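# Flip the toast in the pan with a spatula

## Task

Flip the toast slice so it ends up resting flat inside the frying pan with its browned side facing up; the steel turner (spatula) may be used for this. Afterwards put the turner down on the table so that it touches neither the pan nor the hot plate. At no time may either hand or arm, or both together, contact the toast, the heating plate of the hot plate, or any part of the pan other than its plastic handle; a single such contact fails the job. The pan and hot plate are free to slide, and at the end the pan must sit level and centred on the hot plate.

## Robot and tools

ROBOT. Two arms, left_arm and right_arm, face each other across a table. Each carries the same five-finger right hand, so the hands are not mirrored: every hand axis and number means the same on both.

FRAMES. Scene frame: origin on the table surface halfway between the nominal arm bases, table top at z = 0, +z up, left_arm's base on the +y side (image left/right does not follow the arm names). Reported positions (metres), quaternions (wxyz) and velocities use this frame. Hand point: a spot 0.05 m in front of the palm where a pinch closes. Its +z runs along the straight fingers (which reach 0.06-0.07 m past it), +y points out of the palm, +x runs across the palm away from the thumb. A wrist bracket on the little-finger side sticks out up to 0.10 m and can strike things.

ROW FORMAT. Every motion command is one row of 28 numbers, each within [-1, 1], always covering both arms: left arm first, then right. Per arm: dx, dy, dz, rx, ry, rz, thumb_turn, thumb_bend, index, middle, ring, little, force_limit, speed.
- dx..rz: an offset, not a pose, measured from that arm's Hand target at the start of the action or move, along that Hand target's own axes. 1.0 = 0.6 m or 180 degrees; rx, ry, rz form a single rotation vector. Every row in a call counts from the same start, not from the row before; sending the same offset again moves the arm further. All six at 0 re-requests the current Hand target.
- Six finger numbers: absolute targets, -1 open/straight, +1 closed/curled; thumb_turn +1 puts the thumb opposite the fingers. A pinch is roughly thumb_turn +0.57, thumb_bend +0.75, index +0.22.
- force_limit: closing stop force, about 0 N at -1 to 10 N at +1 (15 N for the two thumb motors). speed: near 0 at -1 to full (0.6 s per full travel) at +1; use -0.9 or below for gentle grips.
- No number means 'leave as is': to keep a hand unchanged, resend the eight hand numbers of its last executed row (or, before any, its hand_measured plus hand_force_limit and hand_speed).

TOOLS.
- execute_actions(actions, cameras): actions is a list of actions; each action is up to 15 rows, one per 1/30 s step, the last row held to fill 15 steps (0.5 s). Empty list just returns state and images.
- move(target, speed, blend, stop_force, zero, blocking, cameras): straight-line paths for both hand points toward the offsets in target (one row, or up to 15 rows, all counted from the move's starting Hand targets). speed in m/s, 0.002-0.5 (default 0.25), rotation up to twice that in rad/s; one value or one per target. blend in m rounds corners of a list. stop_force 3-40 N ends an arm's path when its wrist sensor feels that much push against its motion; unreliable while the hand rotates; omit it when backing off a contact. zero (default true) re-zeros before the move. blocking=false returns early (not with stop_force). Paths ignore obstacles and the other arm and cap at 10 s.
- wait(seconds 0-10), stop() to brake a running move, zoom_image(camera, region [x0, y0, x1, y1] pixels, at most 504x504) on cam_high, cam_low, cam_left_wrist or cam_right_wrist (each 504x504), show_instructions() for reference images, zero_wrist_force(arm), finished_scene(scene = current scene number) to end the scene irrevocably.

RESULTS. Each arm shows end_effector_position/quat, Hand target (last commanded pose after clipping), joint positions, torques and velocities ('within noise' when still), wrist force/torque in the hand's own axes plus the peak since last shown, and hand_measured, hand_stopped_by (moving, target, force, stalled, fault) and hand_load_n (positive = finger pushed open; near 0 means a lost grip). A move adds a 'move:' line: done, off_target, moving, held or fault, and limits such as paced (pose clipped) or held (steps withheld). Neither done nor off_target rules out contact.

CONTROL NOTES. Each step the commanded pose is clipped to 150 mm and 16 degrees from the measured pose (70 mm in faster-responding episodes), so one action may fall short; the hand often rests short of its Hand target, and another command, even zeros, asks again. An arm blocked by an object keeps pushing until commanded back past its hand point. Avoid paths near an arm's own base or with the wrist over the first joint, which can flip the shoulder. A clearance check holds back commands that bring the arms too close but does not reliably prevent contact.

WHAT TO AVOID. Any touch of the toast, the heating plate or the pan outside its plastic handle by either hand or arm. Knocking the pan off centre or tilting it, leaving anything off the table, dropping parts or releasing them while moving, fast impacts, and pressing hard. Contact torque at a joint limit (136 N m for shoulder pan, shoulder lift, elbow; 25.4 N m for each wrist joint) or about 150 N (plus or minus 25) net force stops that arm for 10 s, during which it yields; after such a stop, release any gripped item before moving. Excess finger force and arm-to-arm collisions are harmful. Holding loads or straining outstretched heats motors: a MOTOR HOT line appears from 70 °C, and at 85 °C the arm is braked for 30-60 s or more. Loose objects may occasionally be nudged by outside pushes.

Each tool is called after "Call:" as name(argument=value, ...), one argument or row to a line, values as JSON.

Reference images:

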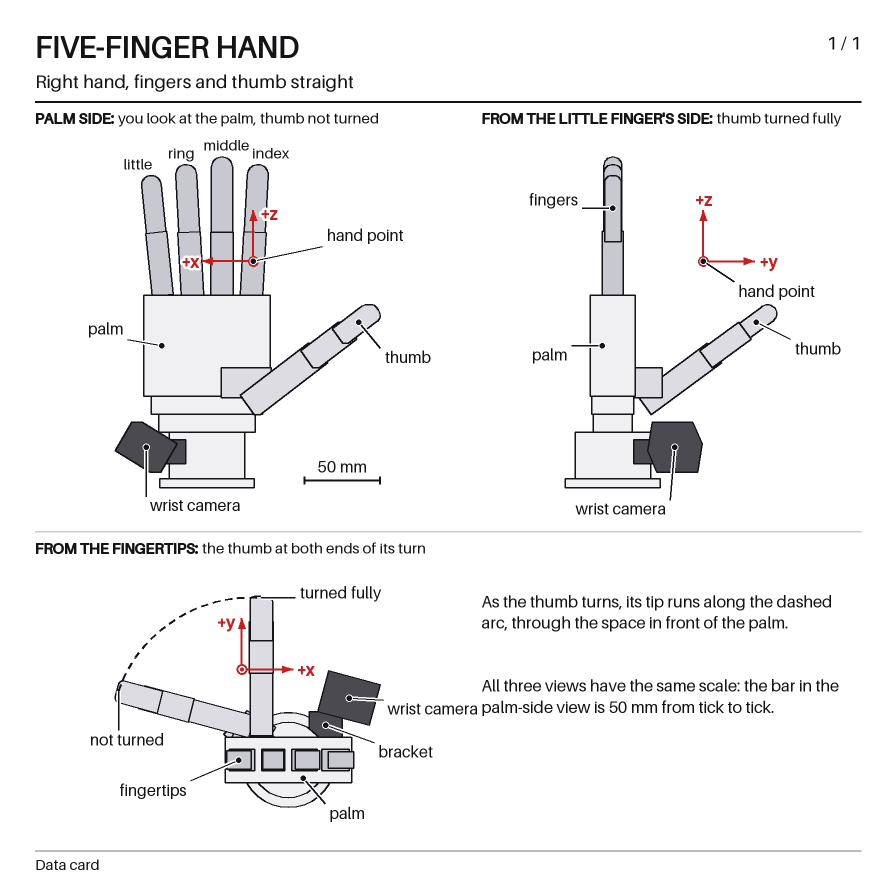

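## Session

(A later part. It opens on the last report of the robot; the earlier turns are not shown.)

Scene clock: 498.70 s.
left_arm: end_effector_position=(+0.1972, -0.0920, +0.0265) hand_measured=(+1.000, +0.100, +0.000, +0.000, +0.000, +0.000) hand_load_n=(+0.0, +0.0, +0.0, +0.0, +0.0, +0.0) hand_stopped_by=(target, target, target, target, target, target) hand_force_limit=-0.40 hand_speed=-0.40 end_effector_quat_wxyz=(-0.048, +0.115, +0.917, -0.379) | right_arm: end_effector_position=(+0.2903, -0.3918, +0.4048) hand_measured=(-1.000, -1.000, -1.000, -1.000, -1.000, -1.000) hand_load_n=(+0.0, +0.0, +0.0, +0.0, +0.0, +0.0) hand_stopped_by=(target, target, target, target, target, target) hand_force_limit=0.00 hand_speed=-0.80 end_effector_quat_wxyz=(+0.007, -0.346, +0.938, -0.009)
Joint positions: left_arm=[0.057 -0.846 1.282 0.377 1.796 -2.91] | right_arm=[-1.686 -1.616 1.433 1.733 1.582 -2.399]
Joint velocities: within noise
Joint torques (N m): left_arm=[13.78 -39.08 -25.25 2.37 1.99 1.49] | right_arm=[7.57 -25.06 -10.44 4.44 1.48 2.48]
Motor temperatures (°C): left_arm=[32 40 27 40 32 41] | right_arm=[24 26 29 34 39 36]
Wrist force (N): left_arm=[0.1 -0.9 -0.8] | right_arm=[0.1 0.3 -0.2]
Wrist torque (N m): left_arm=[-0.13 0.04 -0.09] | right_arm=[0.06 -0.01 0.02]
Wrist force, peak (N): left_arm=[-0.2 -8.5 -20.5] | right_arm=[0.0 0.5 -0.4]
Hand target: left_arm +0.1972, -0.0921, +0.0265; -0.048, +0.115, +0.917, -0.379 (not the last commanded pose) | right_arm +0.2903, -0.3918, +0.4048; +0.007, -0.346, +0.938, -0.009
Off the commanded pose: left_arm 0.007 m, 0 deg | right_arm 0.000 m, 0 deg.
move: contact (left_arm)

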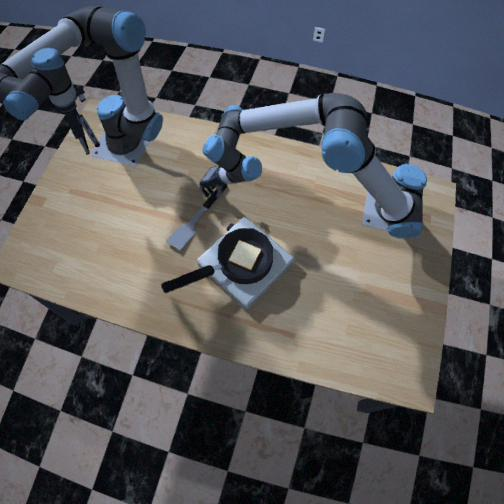

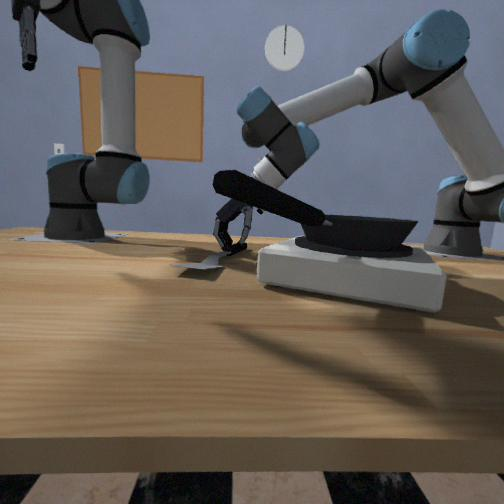

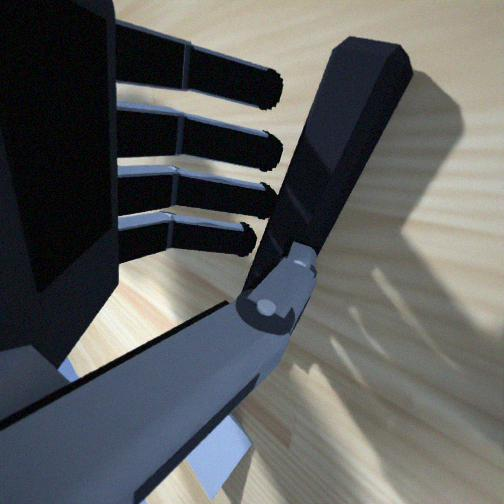

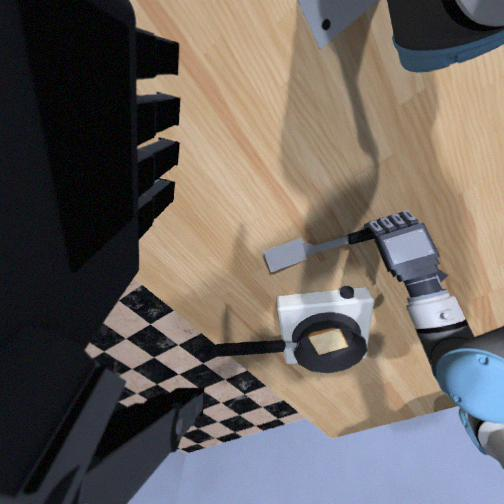

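Call:
move(
  target=[
    [0,-0.012,-0.012,0,0,0,1,-0.3,-0.1,-0.1,-0.1,-0.1,-0.4,0.2,0,0,0,0,0,0,-1,-1,-1,-1,-1,-1,0,-0.8],
    [0,-0.006,-0.018,0,0,0,1,-0.3,-0.1,-0.1,-0.1,-0.1,-0.4,0.2,0,0,0,0,0,0,-1,-1,-1,-1,-1,-1,0,-0.8],
  ],
  speed=0.06,
  cameras=[],
)

Call:
move(
  target=[0,0.024,0.024,0,0,0,1,-0.3,-0.1,-0.1,-0.1,-0.1,-0.4,0.2,0,0,0,0,0,0,-1,-1,-1,-1,-1,-1,0,-0.8],
  speed=0.03,
  stop_force=5,
)

Call:
zoom_image(
  camera="cam_low",
  region=[180, 180, 280, 280],
)

Call:
zoom_image(
  camera="cam_left_wrist",
  region=[100, 20, 450, 370],
)

Scene clock: 513.93 s.
left_arm: end_effector_position=(+0.1986, -0.0872, +0.0368) hand_measured=(+1.000, -0.300, -0.100, -0.100, -0.100, -0.100) hand_load_n=(+0.0, +0.0, +0.0, +0.0, +0.0, +0.0) hand_stopped_by=(target, target, target, target, target, target) hand_force_limit=-0.40 hand_speed=0.20 end_effector_quat_wxyz=(-0.048, +0.115, +0.917, -0.379) | right_arm: end_effector_position=(+0.2903, -0.3918, +0.4048) hand_measured=(-1.000, -1.000, -1.000, -1.000, -1.000, -1.000) hand_load_n=(+0.0, +0.0, +0.0, +0.0, +0.0, +0.0) hand_stopped_by=(target, target, target, target, target, target) hand_force_limit=0.00 hand_speed=-0.80 end_effector_quat_wxyz=(+0.007, -0.346, +0.938, -0.009)
Joint positions: left_arm=[0.06 -0.866 1.289 0.39 1.798 -2.908] | right_arm=[-1.686 -1.616 1.433 1.733 1.582 -2.399]
Joint velocities: within noise
Joint torques (N m): left_arm=[-10.48 -34.64 -25.45 2.67 -0.54 -1.29] | right_arm=[6.97 -25.23 -10.37 4.42 1.48 2.51]
Motor temperatures (°C): left_arm=[32 40 27 40 32 40] | right_arm=[24 26 29 34 39 36]
Wrist force (N): left_arm=[-0.4 -0.3 0.2] | right_arm=[-0.1 0.1 -0.1]
Wrist torque (N m): left_arm=[-0.12 0.08 -0.11] | right_arm=[0.02 0.01 0.00]
Wrist force, peak (N): left_arm=[0.2 -1.1 -0.9] | right_arm=[0.3 0.5 -0.1]
Hand target: left_arm +0.1985, -0.0872, +0.0367; -0.048, +0.115, +0.917, -0.379 | right_arm +0.2903, -0.3918, +0.4048; +0.007, -0.346, +0.938, -0.009
Off the commanded pose: left_arm 0.000 m, 0 deg | right_arm 0.000 m, 0 deg.
move: done
No camera images: "cameras" was empty.

Scene clock: 515.50 s.
left_arm: end_effector_position=(+0.1985, -0.0871, +0.0264) hand_measured=(+1.000, -0.300, -0.100, -0.100, -0.100, -0.100) hand_load_n=(+0.0, +0.0, +0.0, -0.5, +0.0, -0.5) hand_stopped_by=(target, target, target, target, target, target) hand_force_limit=-0.40 hand_speed=0.20 end_effector_quat_wxyz=(-0.048, +0.115, +0.917, -0.379) | right_arm: end_effector_position=(+0.2903, -0.3918, +0.4048) hand_measured=(-1.000, -1.000, -1.000, -1.000, -1.000, -1.000) hand_load_n=(+0.0, +0.0, +0.0, +0.0, +0.0, +0.0) hand_stopped_by=(target, target, target, target, target, target) hand_force_limit=0.00 hand_speed=-0.80 end_effector_quat_wxyz=(+0.007, -0.346, +0.938, -0.009)
Joint positions: left_arm=[0.06 -0.855 1.3 0.37 1.798 -2.908] | right_arm=[-1.686 -1.616 1.433 1.733 1.582 -2.399]
Joint velocities: within noise
Joint torques (N m): left_arm=[0.45 -53.21 -24.98 -0.82 -0.67 -1.8] | right_arm=[7.11 -25.05 -10.07 4.44 1.56 2.51]
Motor temperatures (°C): left_arm=[32 40 27 40 32 40] | right_arm=[24 26 29 34 39 36]
Wrist force (N): left_arm=[-0.6 -2.0 -1.3] | right_arm=[-0.2 0.2 0.0]
Wrist torque (N m): left_arm=[-0.13 0.02 -0.12] | right_arm=[0.02 0.01 0.00]
Wrist force, peak (N): left_arm=[0.7 -18.0 -15.0] | right_arm=[-0.2 0.4 0.4]
Hand target: left_arm +0.1985, -0.0871, +0.0264; -0.048, +0.115, +0.917, -0.379 (not the last commanded pose) | right_arm +0.2903, -0.3918, +0.4048; +0.007, -0.346, +0.938, -0.009
Off the commanded pose: left_arm 0.010 m, 0 deg | right_arm 0.000 m, 0 deg.
move: contact (left_arm)

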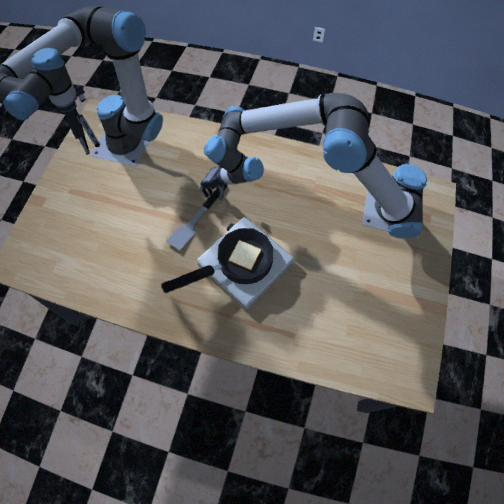

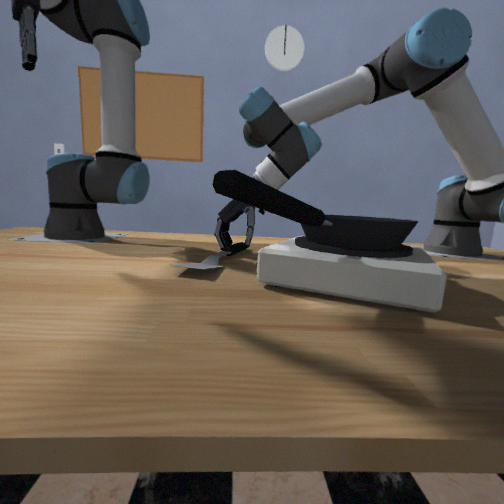

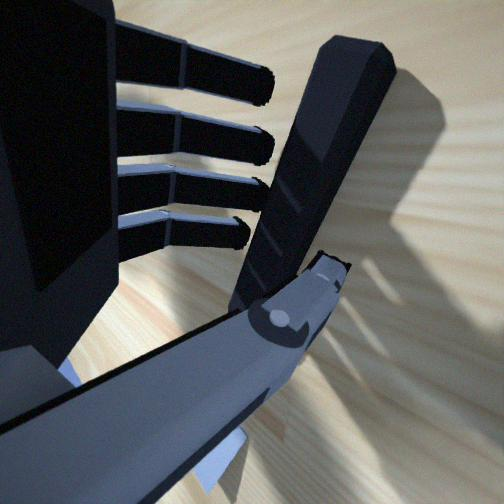

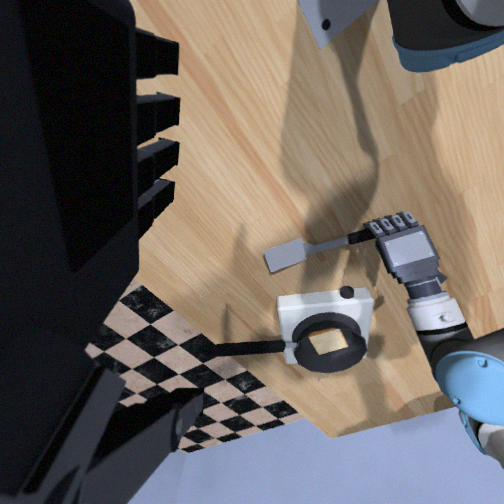

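Scaled by 5.040.

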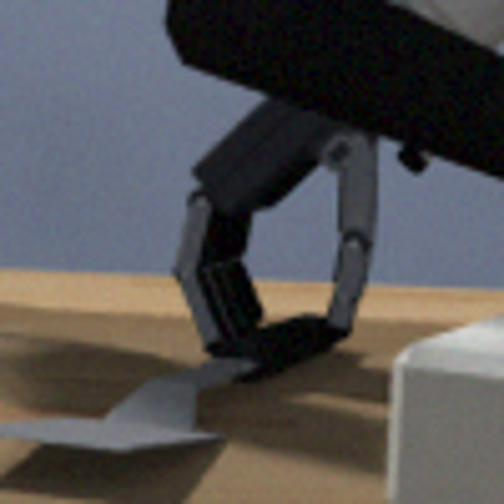

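Scaled by 1.440.

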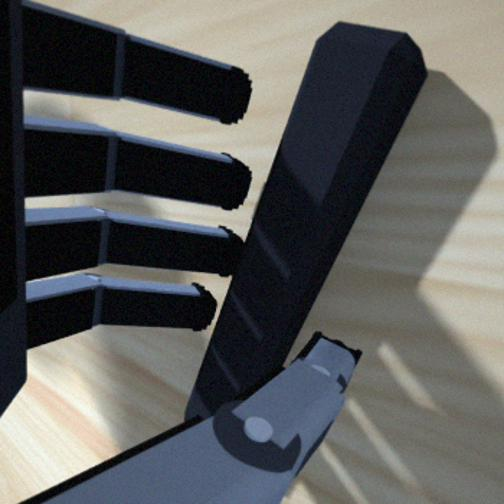

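Call:
move(
  target=[0,-0.002,-0.002,0,0,0,1,0.7,0.5,0.5,0.5,0.5,-0.4,-0.6,0,0,0,0,0,0,-1,-1,-1,-1,-1,-1,0,-0.8],
  speed=0.03,
)

Call:
zoom_image(
  camera="cam_low",
  region=[180, 180, 280, 280],
)

Call:
zoom_image(
  camera="cam_left_wrist",
  region=[100, 20, 450, 370],
)

Scene clock: 525.07 s.
left_arm: end_effector_position=(+0.1985, -0.0872, +0.0282) hand_measured=(+1.000, -0.126, +0.500, +0.184, +0.500, +0.500) hand_load_n=(+1.0, +5.0, +0.0, +4.5, +0.0, +0.0) hand_stopped_by=(target, force, target, force, target, target) hand_force_limit=-0.40 hand_speed=-0.60 end_effector_quat_wxyz=(-0.048, +0.115, +0.917, -0.379) | right_arm: end_effector_position=(+0.2903, -0.3918, +0.4048) hand_measured=(-1.000, -1.000, -1.000, -1.000, -1.000, -1.000) hand_load_n=(+0.0, +0.0, +0.0, +0.0, +0.0, +0.0) hand_stopped_by=(target, target, target, target, target, target) hand_force_limit=0.00 hand_speed=-0.80 end_effector_quat_wxyz=(+0.007, -0.346, +0.938, -0.009)
Joint positions: left_arm=[0.06 -0.857 1.298 0.373 1.798 -2.908] | right_arm=[-1.686 -1.616 1.433 1.733 1.582 -2.399]
Joint velocities: within noise
Joint torques (N m): left_arm=[11.59 -42.22 -16.79 -0.5 1.46 -1.8] | right_arm=[7.11 -24.43 -10.49 4.27 1.48 2.6]
Motor temperatures (°C): left_arm=[32 40 27 40 32 40] | right_arm=[24 26 29 34 39 36]
Wrist force (N): left_arm=[-0.1 -1.0 -0.1] | right_arm=[0.0 -0.1 0.2]
Wrist torque (N m): left_arm=[-0.15 0.05 -0.13] | right_arm=[-0.03 -0.02 0.00]
Wrist force, peak (N): left_arm=[-0.6 -2.5 -1.8] | right_arm=[0.2 0.6 -0.2]
Hand target: left_arm +0.1985, -0.0871, +0.0281; -0.048, +0.115, +0.917, -0.379 | right_arm +0.2903, -0.3918, +0.4048; +0.007, -0.346, +0.938, -0.009
Off the commanded pose: left_arm 0.000 m, 0 deg | right_arm 0.000 m, 0 deg.
move: done

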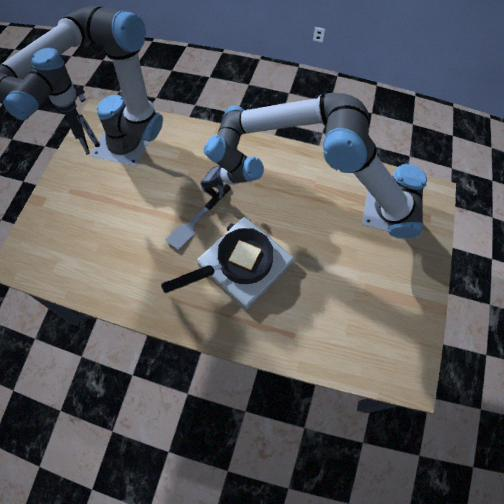

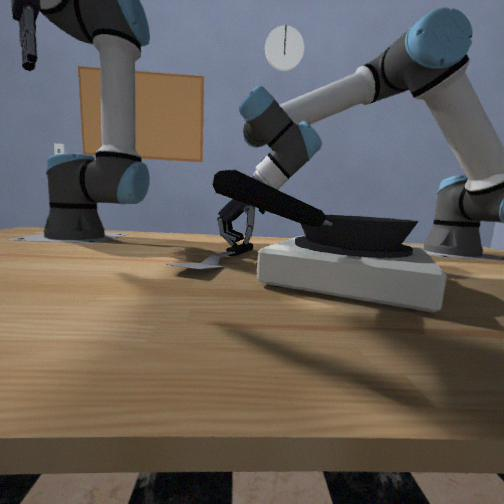

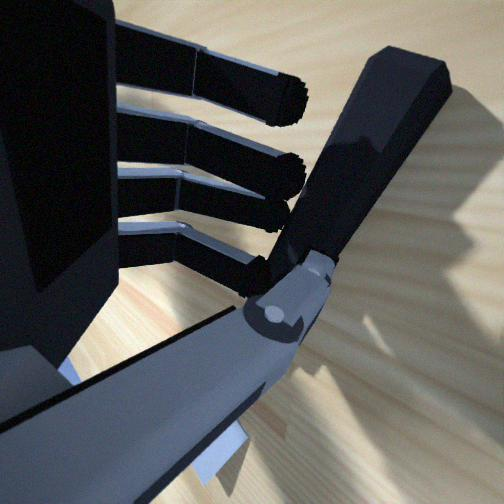

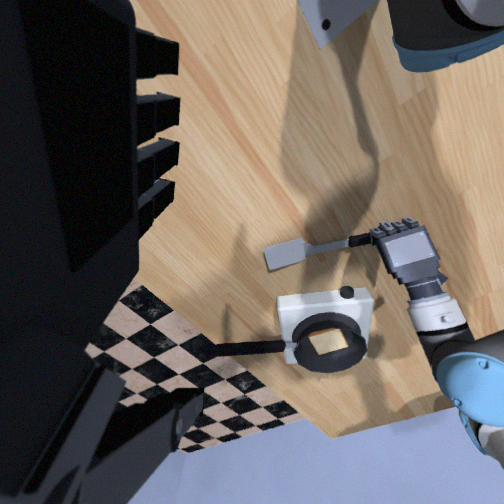

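Scaled by 5.040.

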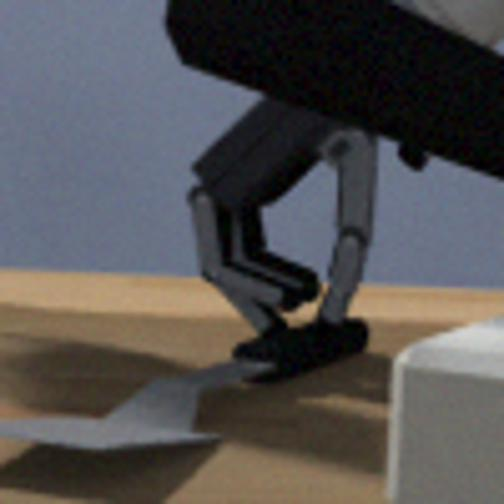

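Scaled by 1.440.

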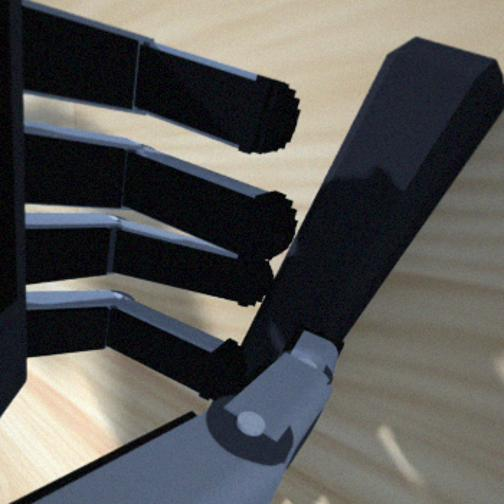

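Call:
move(
  target=[
    [0,0,0,0,0,0,1,-0.3,-0.2,-0.2,-0.2,-0.2,-0.4,0.3,0,0,0,0,0,0,-1,-1,-1,-1,-1,-1,0,-0.8],
    [0,-0.047,-0.047,0.111,0.0236,0.0236,1,-0.3,-0.2,-0.2,-0.2,-0.2,-0.4,0.3,0,0,0,0,0,0,-1,-1,-1,-1,-1,-1,0,-0.8],
  ],
  speed=0.1,
)

Call:
zoom_image(
  camera="cam_low",
  region=[180, 180, 280, 280],
)

Call:
zoom_image(
  camera="cam_left_wrist",
  region=[100, 20, 450, 370],
)

Call:
zoom_image(
  camera="cam_right_wrist",
  region=[250, 180, 450, 380],
)

Scene clock: 552.70 s.
left_arm: end_effector_position=(+0.1986, -0.0872, +0.0680) hand_measured=(+1.000, -0.300, -0.200, -0.200, -0.200, -0.200) hand_load_n=(+0.0, +0.0, +0.0, +0.0, +0.0, +0.0) hand_stopped_by=(target, target, target, target, target, target) hand_force_limit=-0.40 hand_speed=0.30 end_effector_quat_wxyz=(-0.087, +0.152, +0.830, -0.529) | right_arm: end_effector_position=(+0.2903, -0.3918, +0.4048) hand_measured=(-1.000, -1.000, -1.000, -1.000, -1.000, -1.000) hand_load_n=(+0.0, +0.0, +0.0, +0.5, +0.0, +0.0) hand_stopped_by=(target, target, target, target, target, target) hand_force_limit=0.00 hand_speed=-0.80 end_effector_quat_wxyz=(+0.007, -0.346, +0.938, -0.009)
Joint positions: left_arm=[0.137 -1.011 1.565 -0.063 2.016 -2.896] | right_arm=[-1.686 -1.616 1.433 1.733 1.582 -2.399]
Joint velocities: within noise
Joint torques (N m): left_arm=[-13.13 -29.45 -21.98 -1.16 -0.54 1.53] | right_arm=[7.02 -24.4 -10.45 4.33 1.47 2.59]
Motor temperatures (°C): left_arm=[32 40 27 40 32 40] | right_arm=[24 26 29 34 39 36]
Wrist force (N): left_arm=[-0.1 -0.2 0.3] | right_arm=[0.0 0.1 -0.1]
Wrist torque (N m): left_arm=[-0.18 0.03 -0.09] | right_arm=[0.02 -0.02 0.01]
Wrist force, peak (N): left_arm=[-0.2 -2.0 -0.9] | right_arm=[-0.1 0.2 -0.5]
Hand target: left_arm +0.1985, -0.0872, +0.0680; -0.087, +0.153, +0.830, -0.529 | right_arm +0.2903, -0.3918, +0.4048; +0.007, -0.346, +0.938, -0.009
Off the commanded pose: left_arm 0.000 m, 0 deg | right_arm 0.000 m, 0 deg.
move: done

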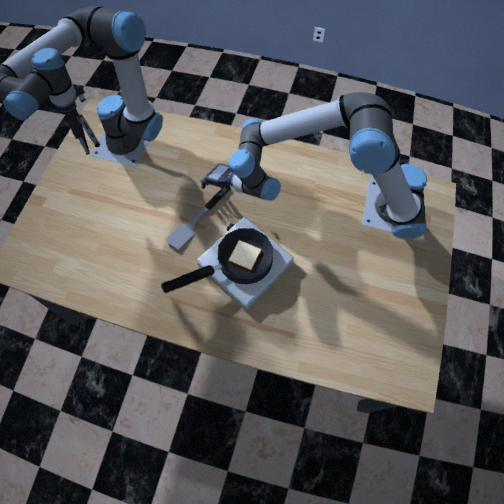

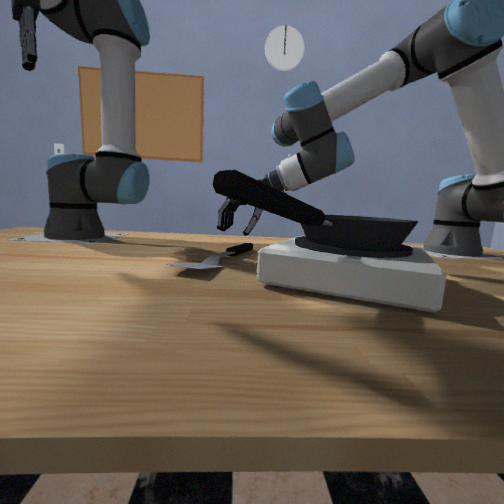

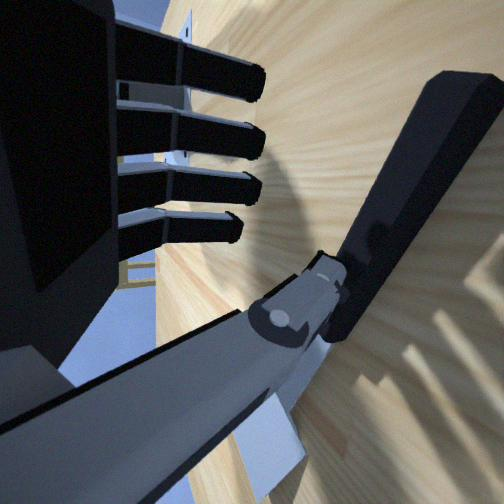

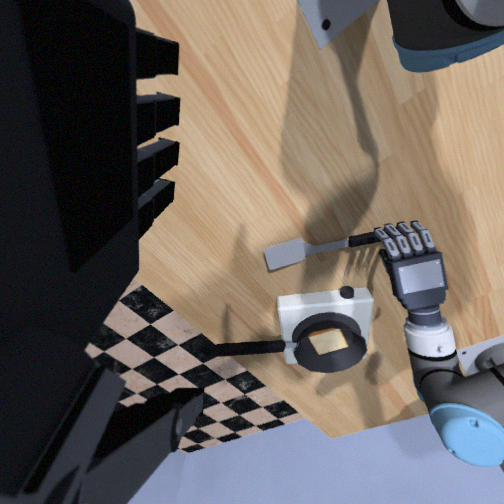

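Scaled by 5.040.

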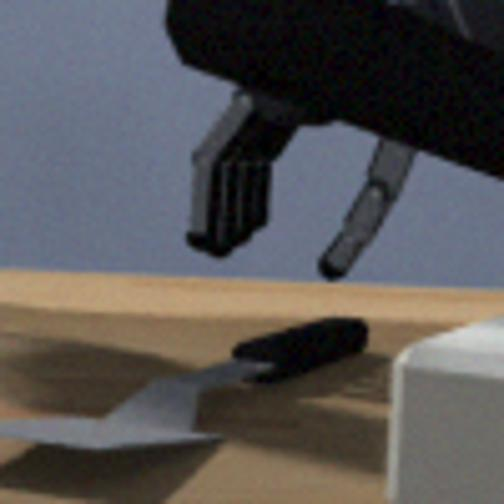

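Scaled by 1.440.

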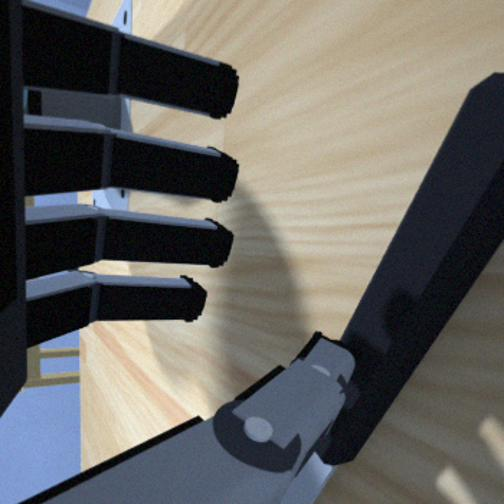

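Scaled by 2.520.

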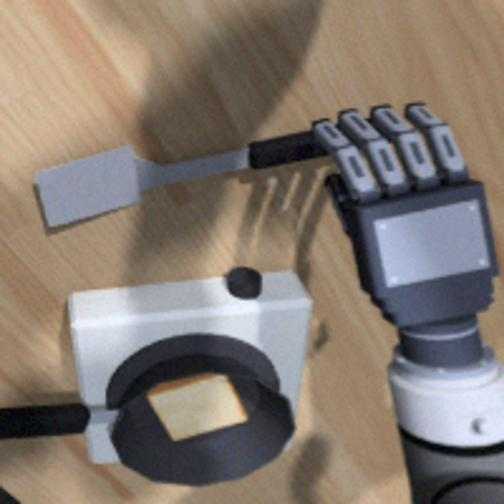

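Call:
move(
  target=[0.044,0.048,-0.052,0,0,0,1,0.2,-0.1,-0.1,-0.1,-0.1,-0.4,0.3,0,0,0,0,0,0,-1,-1,-1,-1,-1,-1,0,-0.8],
  speed=0.1,
  stop_force=8,
)

Call:
zoom_image(
  camera="cam_low",
  region=[180, 180, 280, 280],
)

Call:
zoom_image(
  camera="cam_left_wrist",
  region=[100, 20, 450, 370],
)

Call:
zoom_image(
  camera="cam_right_wrist",
  region=[250, 180, 450, 380],
)

Scene clock: 576.17 s.
left_arm: end_effector_position=(+0.1879, -0.0402, +0.0547) hand_measured=(+1.000, +0.200, -0.100, -0.100, -0.100, -0.100) hand_load_n=(+0.0, +0.0, +0.0, +0.0, +0.0, +0.0) hand_stopped_by=(target, target, target, target, target, target) hand_force_limit=-0.40 hand_speed=0.30 end_effector_quat_wxyz=(-0.087, +0.153, +0.830, -0.529) | right_arm: end_effector_position=(+0.2903, -0.3918, +0.4048) hand_measured=(-1.000, -1.000, -1.000, -1.000, -1.000, -1.000) hand_load_n=(+0.0, +0.0, +0.0, +0.0, +0.0, -0.5) hand_stopped_by=(target, target, target, target, target, target) hand_force_limit=0.00 hand_speed=-0.80 end_effector_quat_wxyz=(+0.007, -0.346, +0.938, -0.009)
Joint positions: left_arm=[0.13 -1.089 1.735 -0.157 2.01 -2.9] | right_arm=[-1.686 -1.616 1.433 1.733 1.582 -2.399]
Joint velocities: within noise
Joint torques (N m): left_arm=[13.09 -28.54 -10.62 -1.46 1.98 1.43] | right_arm=[6.8 -23.74 -10.68 4.41 1.5 2.45]
Motor temperatures (°C): left_arm=[31 40 27 39 32 40] | right_arm=[24 26 29 34 39 36]
Wrist force (N): left_arm=[-0.4 -0.7 0.2] | right_arm=[0.0 0.3 -0.1]
Wrist torque (N m): left_arm=[-0.23 0.08 -0.11] | right_arm=[0.05 0.00 0.01]
Wrist force, peak (N): left_arm=[-0.6 -0.8 1.0] | right_arm=[-0.1 0.5 -0.2]
Hand target: left_arm +0.1879, -0.0402, +0.0547; -0.087, +0.153, +0.830, -0.529 | right_arm +0.2903, -0.3918, +0.4048; +0.007, -0.346, +0.938, -0.009
Off the commanded pose: left_arm 0.000 m, 0 deg | right_arm 0.000 m, 0 deg.
move: done

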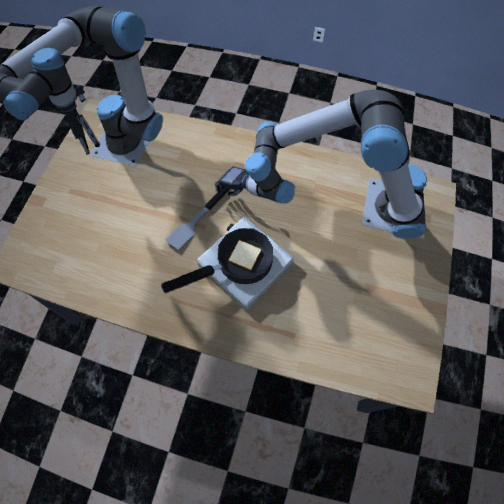

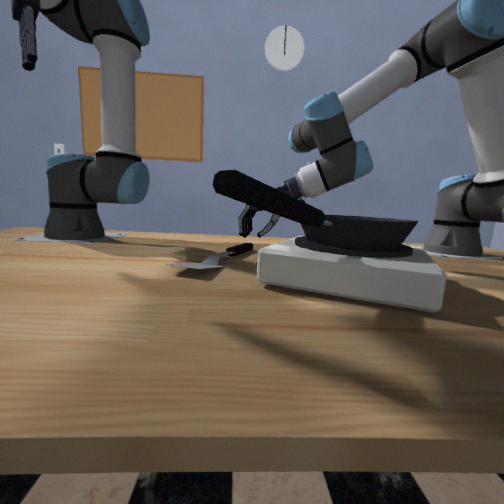

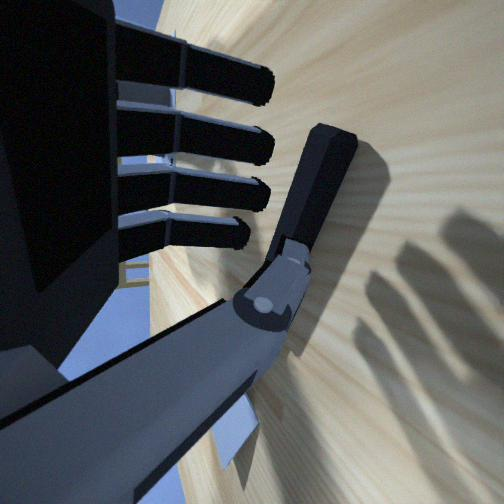

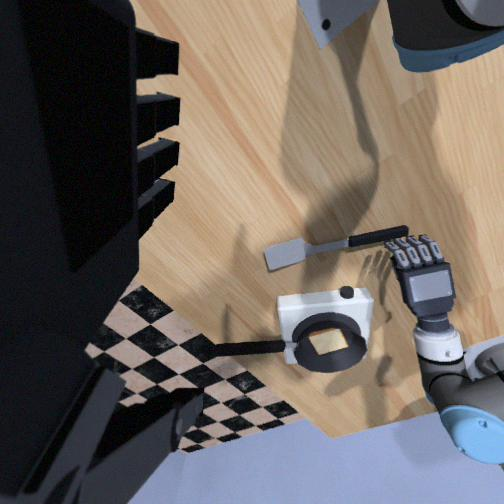

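Scaled by 5.040.

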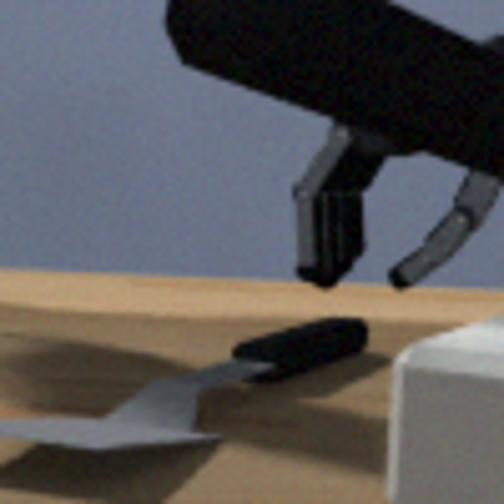

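Scaled by 1.440.

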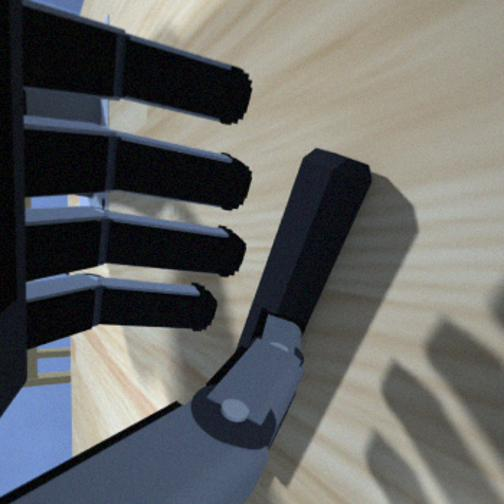

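Scaled by 2.520.

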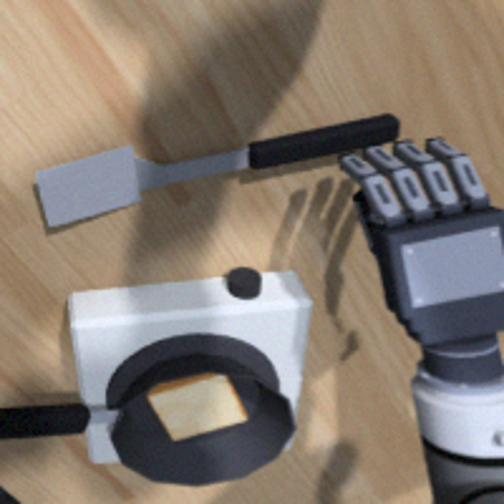

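Call:
zoom_image(
  camera="cam_high",
  region=[170, 140, 290, 260],
)

Scaled by 4.200.

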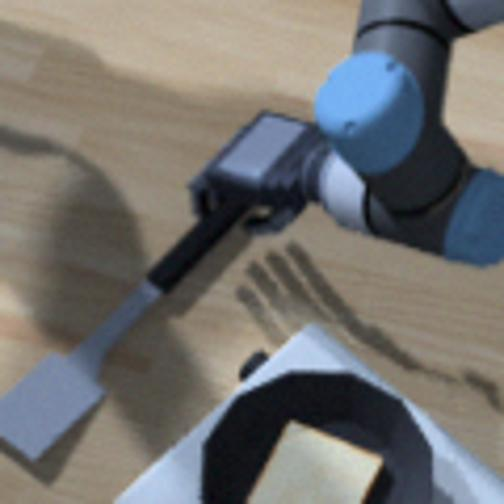

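Call:
move(
  target=[-0.045,-0.0225,0.05,0,0,0,1,0.2,-0.1,-0.1,-0.1,-0.1,-0.4,0.3,0,0,0,0,0,0,-1,-1,-1,-1,-1,-1,0,-0.8],
  speed=0.1,
  stop_force=8,
)

Call:
zoom_image(
  camera="cam_low",
  region=[180, 180, 280, 280],
)

Call:
zoom_image(
  camera="cam_left_wrist",
  region=[100, 20, 450, 370],
)

Call:
zoom_image(
  camera="cam_right_wrist",
  region=[250, 180, 450, 380],
)

Scene clock: 668.97 s.
left_arm: end_effector_position=(+0.2019, -0.0804, +0.0547) hand_measured=(+1.000, +0.200, -0.100, -0.100, -0.100, -0.100) hand_load_n=(+0.0, +0.0, +0.0, +0.0, +0.0, +0.0) hand_stopped_by=(target, target, target, target, target, target) hand_force_limit=-0.40 hand_speed=0.30 end_effector_quat_wxyz=(-0.087, +0.153, +0.830, -0.529) | right_arm: end_effector_position=(+0.2903, -0.3918, +0.4048) hand_measured=(-1.000, -1.000, -1.000, -1.000, -1.000, -1.000) hand_load_n=(+0.0, +0.0, +0.0, +0.0, +0.0, -0.5) hand_stopped_by=(target, target, target, target, target, target) hand_force_limit=0.00 hand_speed=-0.80 end_effector_quat_wxyz=(+0.007, -0.346, +0.938, -0.009)
Joint positions: left_arm=[0.146 -1.004 1.593 -0.097 2.024 -2.891] | right_arm=[-1.686 -1.616 1.433 1.733 1.582 -2.399]
Joint velocities: within noise
Joint torques (N m): left_arm=[-13.55 -32.67 -25.88 1.06 -1.62 -1.7] | right_arm=[7.26 -23.63 -11.23 4.31 1.54 2.45]
Motor temperatures (°C): left_arm=[31 40 26 39 32 40] | right_arm=[24 26 29 34 39 36]
Wrist force (N): left_arm=[-0.4 -0.3 0.1] | right_arm=[0.1 0.3 0.3]
Wrist torque (N m): left_arm=[-0.18 0.08 -0.11] | right_arm=[0.02 -0.04 0.02]
Wrist force, peak (N): left_arm=[-1.1 -0.7 1.0] | right_arm=[0.1 0.6 0.0]
Hand target: left_arm +0.2019, -0.0804, +0.0547; -0.087, +0.153, +0.830, -0.529 | right_arm +0.2903, -0.3918, +0.4048; +0.007, -0.346, +0.938, -0.009
Off the commanded pose: left_arm 0.000 m, 0 deg | right_arm 0.000 m, 0 deg.
move: done

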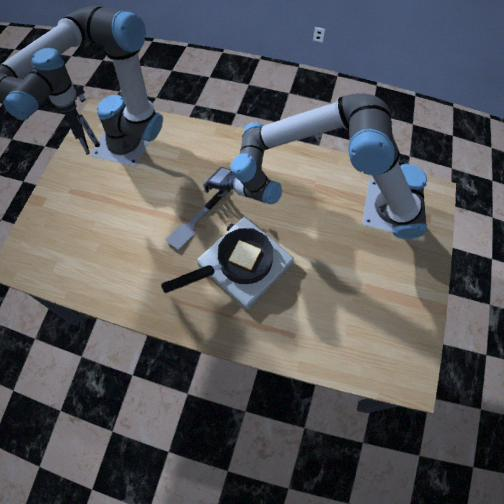

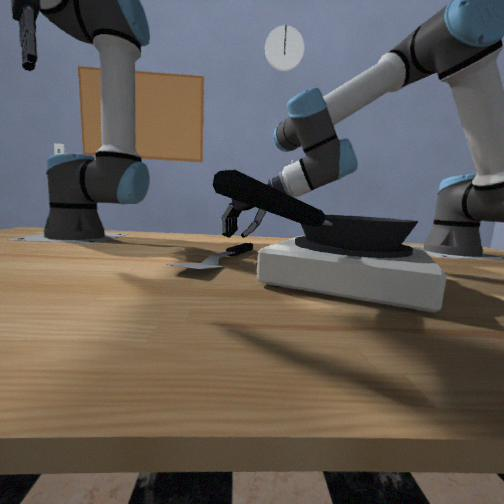

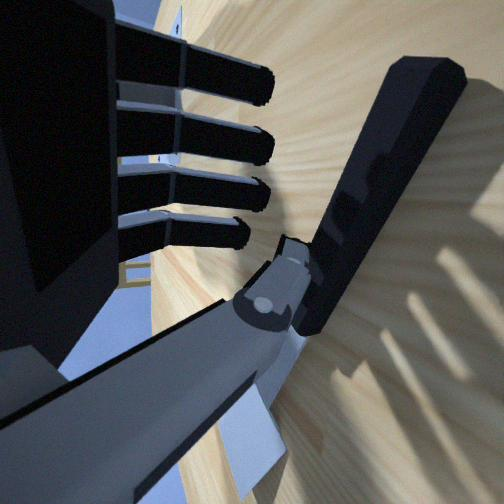

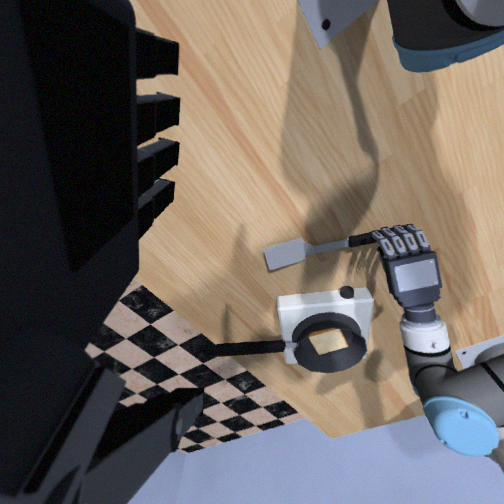

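Scaled by 5.040.

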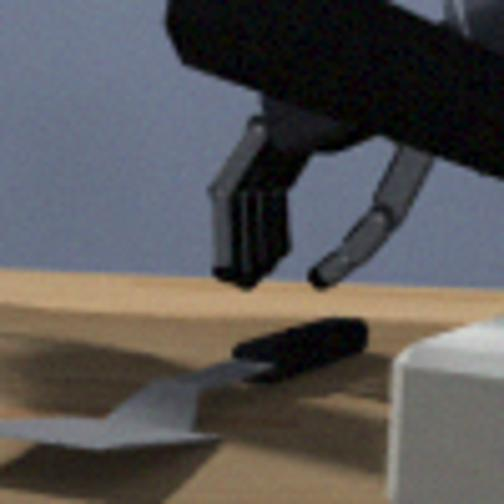

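Scaled by 1.440.

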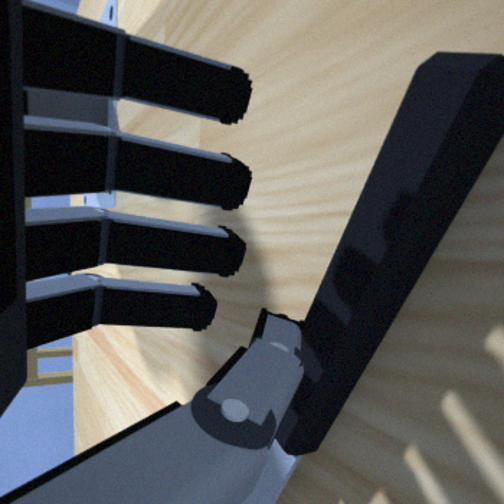

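Scaled by 2.520.

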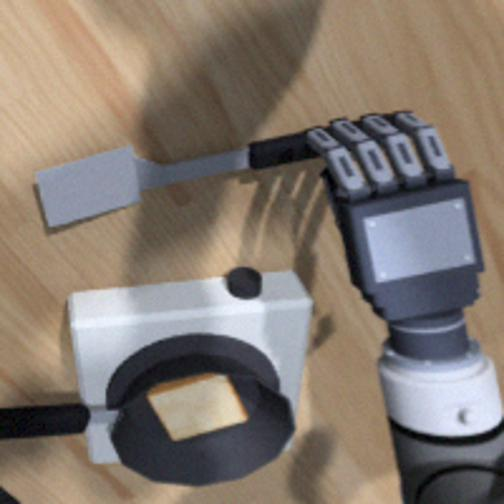

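Call:
move(
  target=[0,0.0483,0.0227,0,0,0,1,0.2,-0.1,-0.1,-0.1,-0.1,-0.4,0.3,0,0,0,0,0,0,-1,-1,-1,-1,-1,-1,0,-0.8],
  speed=0.04,
  stop_force=6,
)

Call:
zoom_image(
  camera="cam_low",
  region=[180, 180, 280, 280],
)

Call:
zoom_image(
  camera="cam_left_wrist",
  region=[100, 20, 450, 370],
)

Call:
zoom_image(
  camera="cam_right_wrist",
  region=[250, 180, 450, 380],
)

Scene clock: 684.30 s.
left_arm: end_effector_position=(+0.2023, -0.0805, +0.0330) hand_measured=(+1.000, +0.202, -0.100, -0.100, -0.100, -0.100) hand_load_n=(-0.5, -1.5, +0.0, +0.0, -0.5, +0.0) hand_stopped_by=(target, target, target, target, target, target) hand_force_limit=-0.40 hand_speed=0.30 end_effector_quat_wxyz=(-0.087, +0.153, +0.830, -0.529) | right_arm: end_effector_position=(+0.2903, -0.3918, +0.4048) hand_measured=(-1.000, -1.000, -1.000, -1.000, -1.000, -1.000) hand_load_n=(+0.0, +0.0, +0.0, +0.5, +0.0, +0.0) hand_stopped_by=(target, target, target, target, target, target) hand_force_limit=0.00 hand_speed=-0.80 end_effector_quat_wxyz=(+0.007, -0.346, +0.938, -0.009)
Joint positions: left_arm=[0.146 -0.974 1.609 -0.143 2.024 -2.891] | right_arm=[-1.686 -1.616 1.433 1.733 1.582 -2.399]
Joint velocities: within noise
Joint torques (N m): left_arm=[-13.66 -32.58 -22.99 -1.73 -1.69 -1.74] | right_arm=[7.32 -23.21 -11.76 4.33 1.51 2.43]
Motor temperatures (°C): left_arm=[31 40 26 39 32 40] | right_arm=[24 26 29 34 38 36]
Wrist force (N): left_arm=[0.0 -2.9 -0.5] | right_arm=[0.0 0.2 0.0]
Wrist torque (N m): left_arm=[-0.27 0.03 -0.13] | right_arm=[0.03 -0.02 0.01]
Wrist force, peak (N): left_arm=[0.0 -18.1 -15.4] | right_arm=[-0.3 0.4 -0.3]
Hand target: left_arm +0.2022, -0.0805, +0.0330; -0.087, +0.153, +0.830, -0.529 (not the last commanded pose) | right_arm +0.2903, -0.3918, +0.4048; +0.007, -0.346, +0.938, -0.009
Off the commanded pose: left_arm 0.010 m, 0 deg | right_arm 0.000 m, 0 deg.
move: contact (left_arm)

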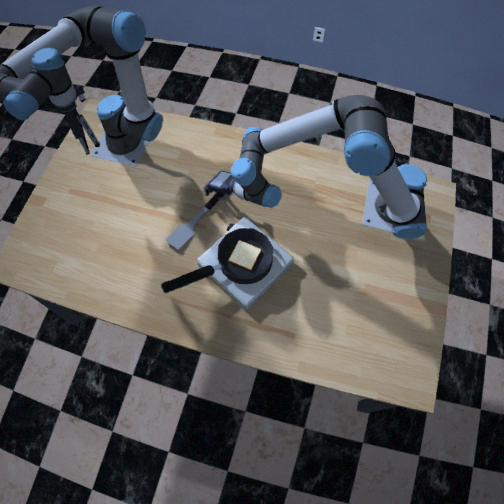

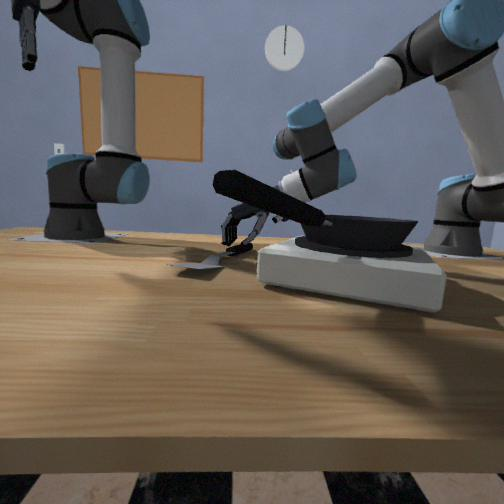

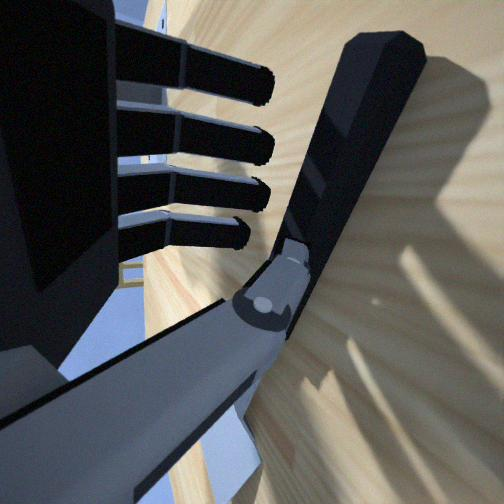

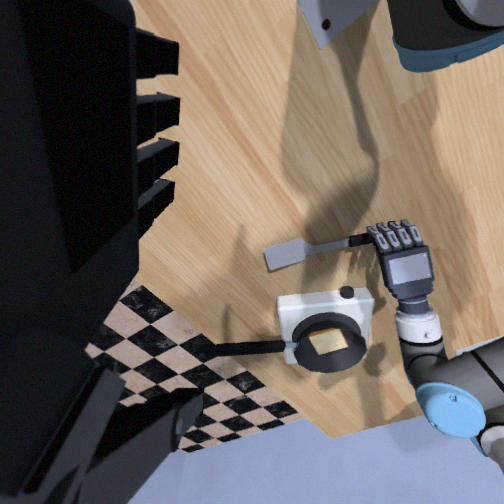

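Scaled by 5.040.

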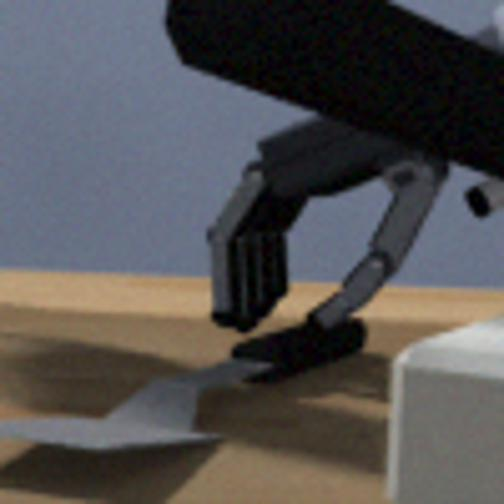

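Scaled by 1.440.

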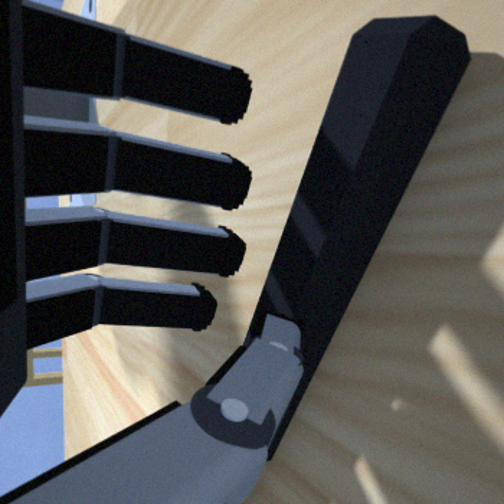

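Scaled by 2.520.

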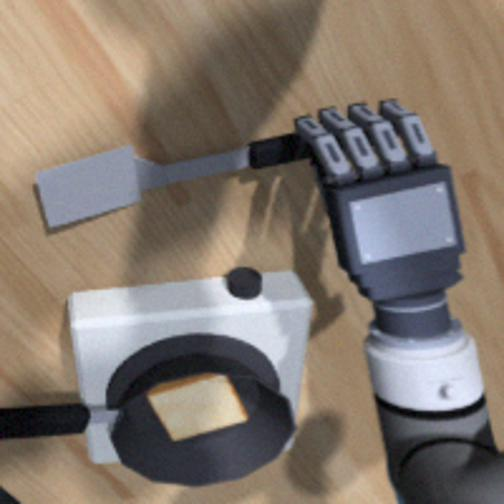

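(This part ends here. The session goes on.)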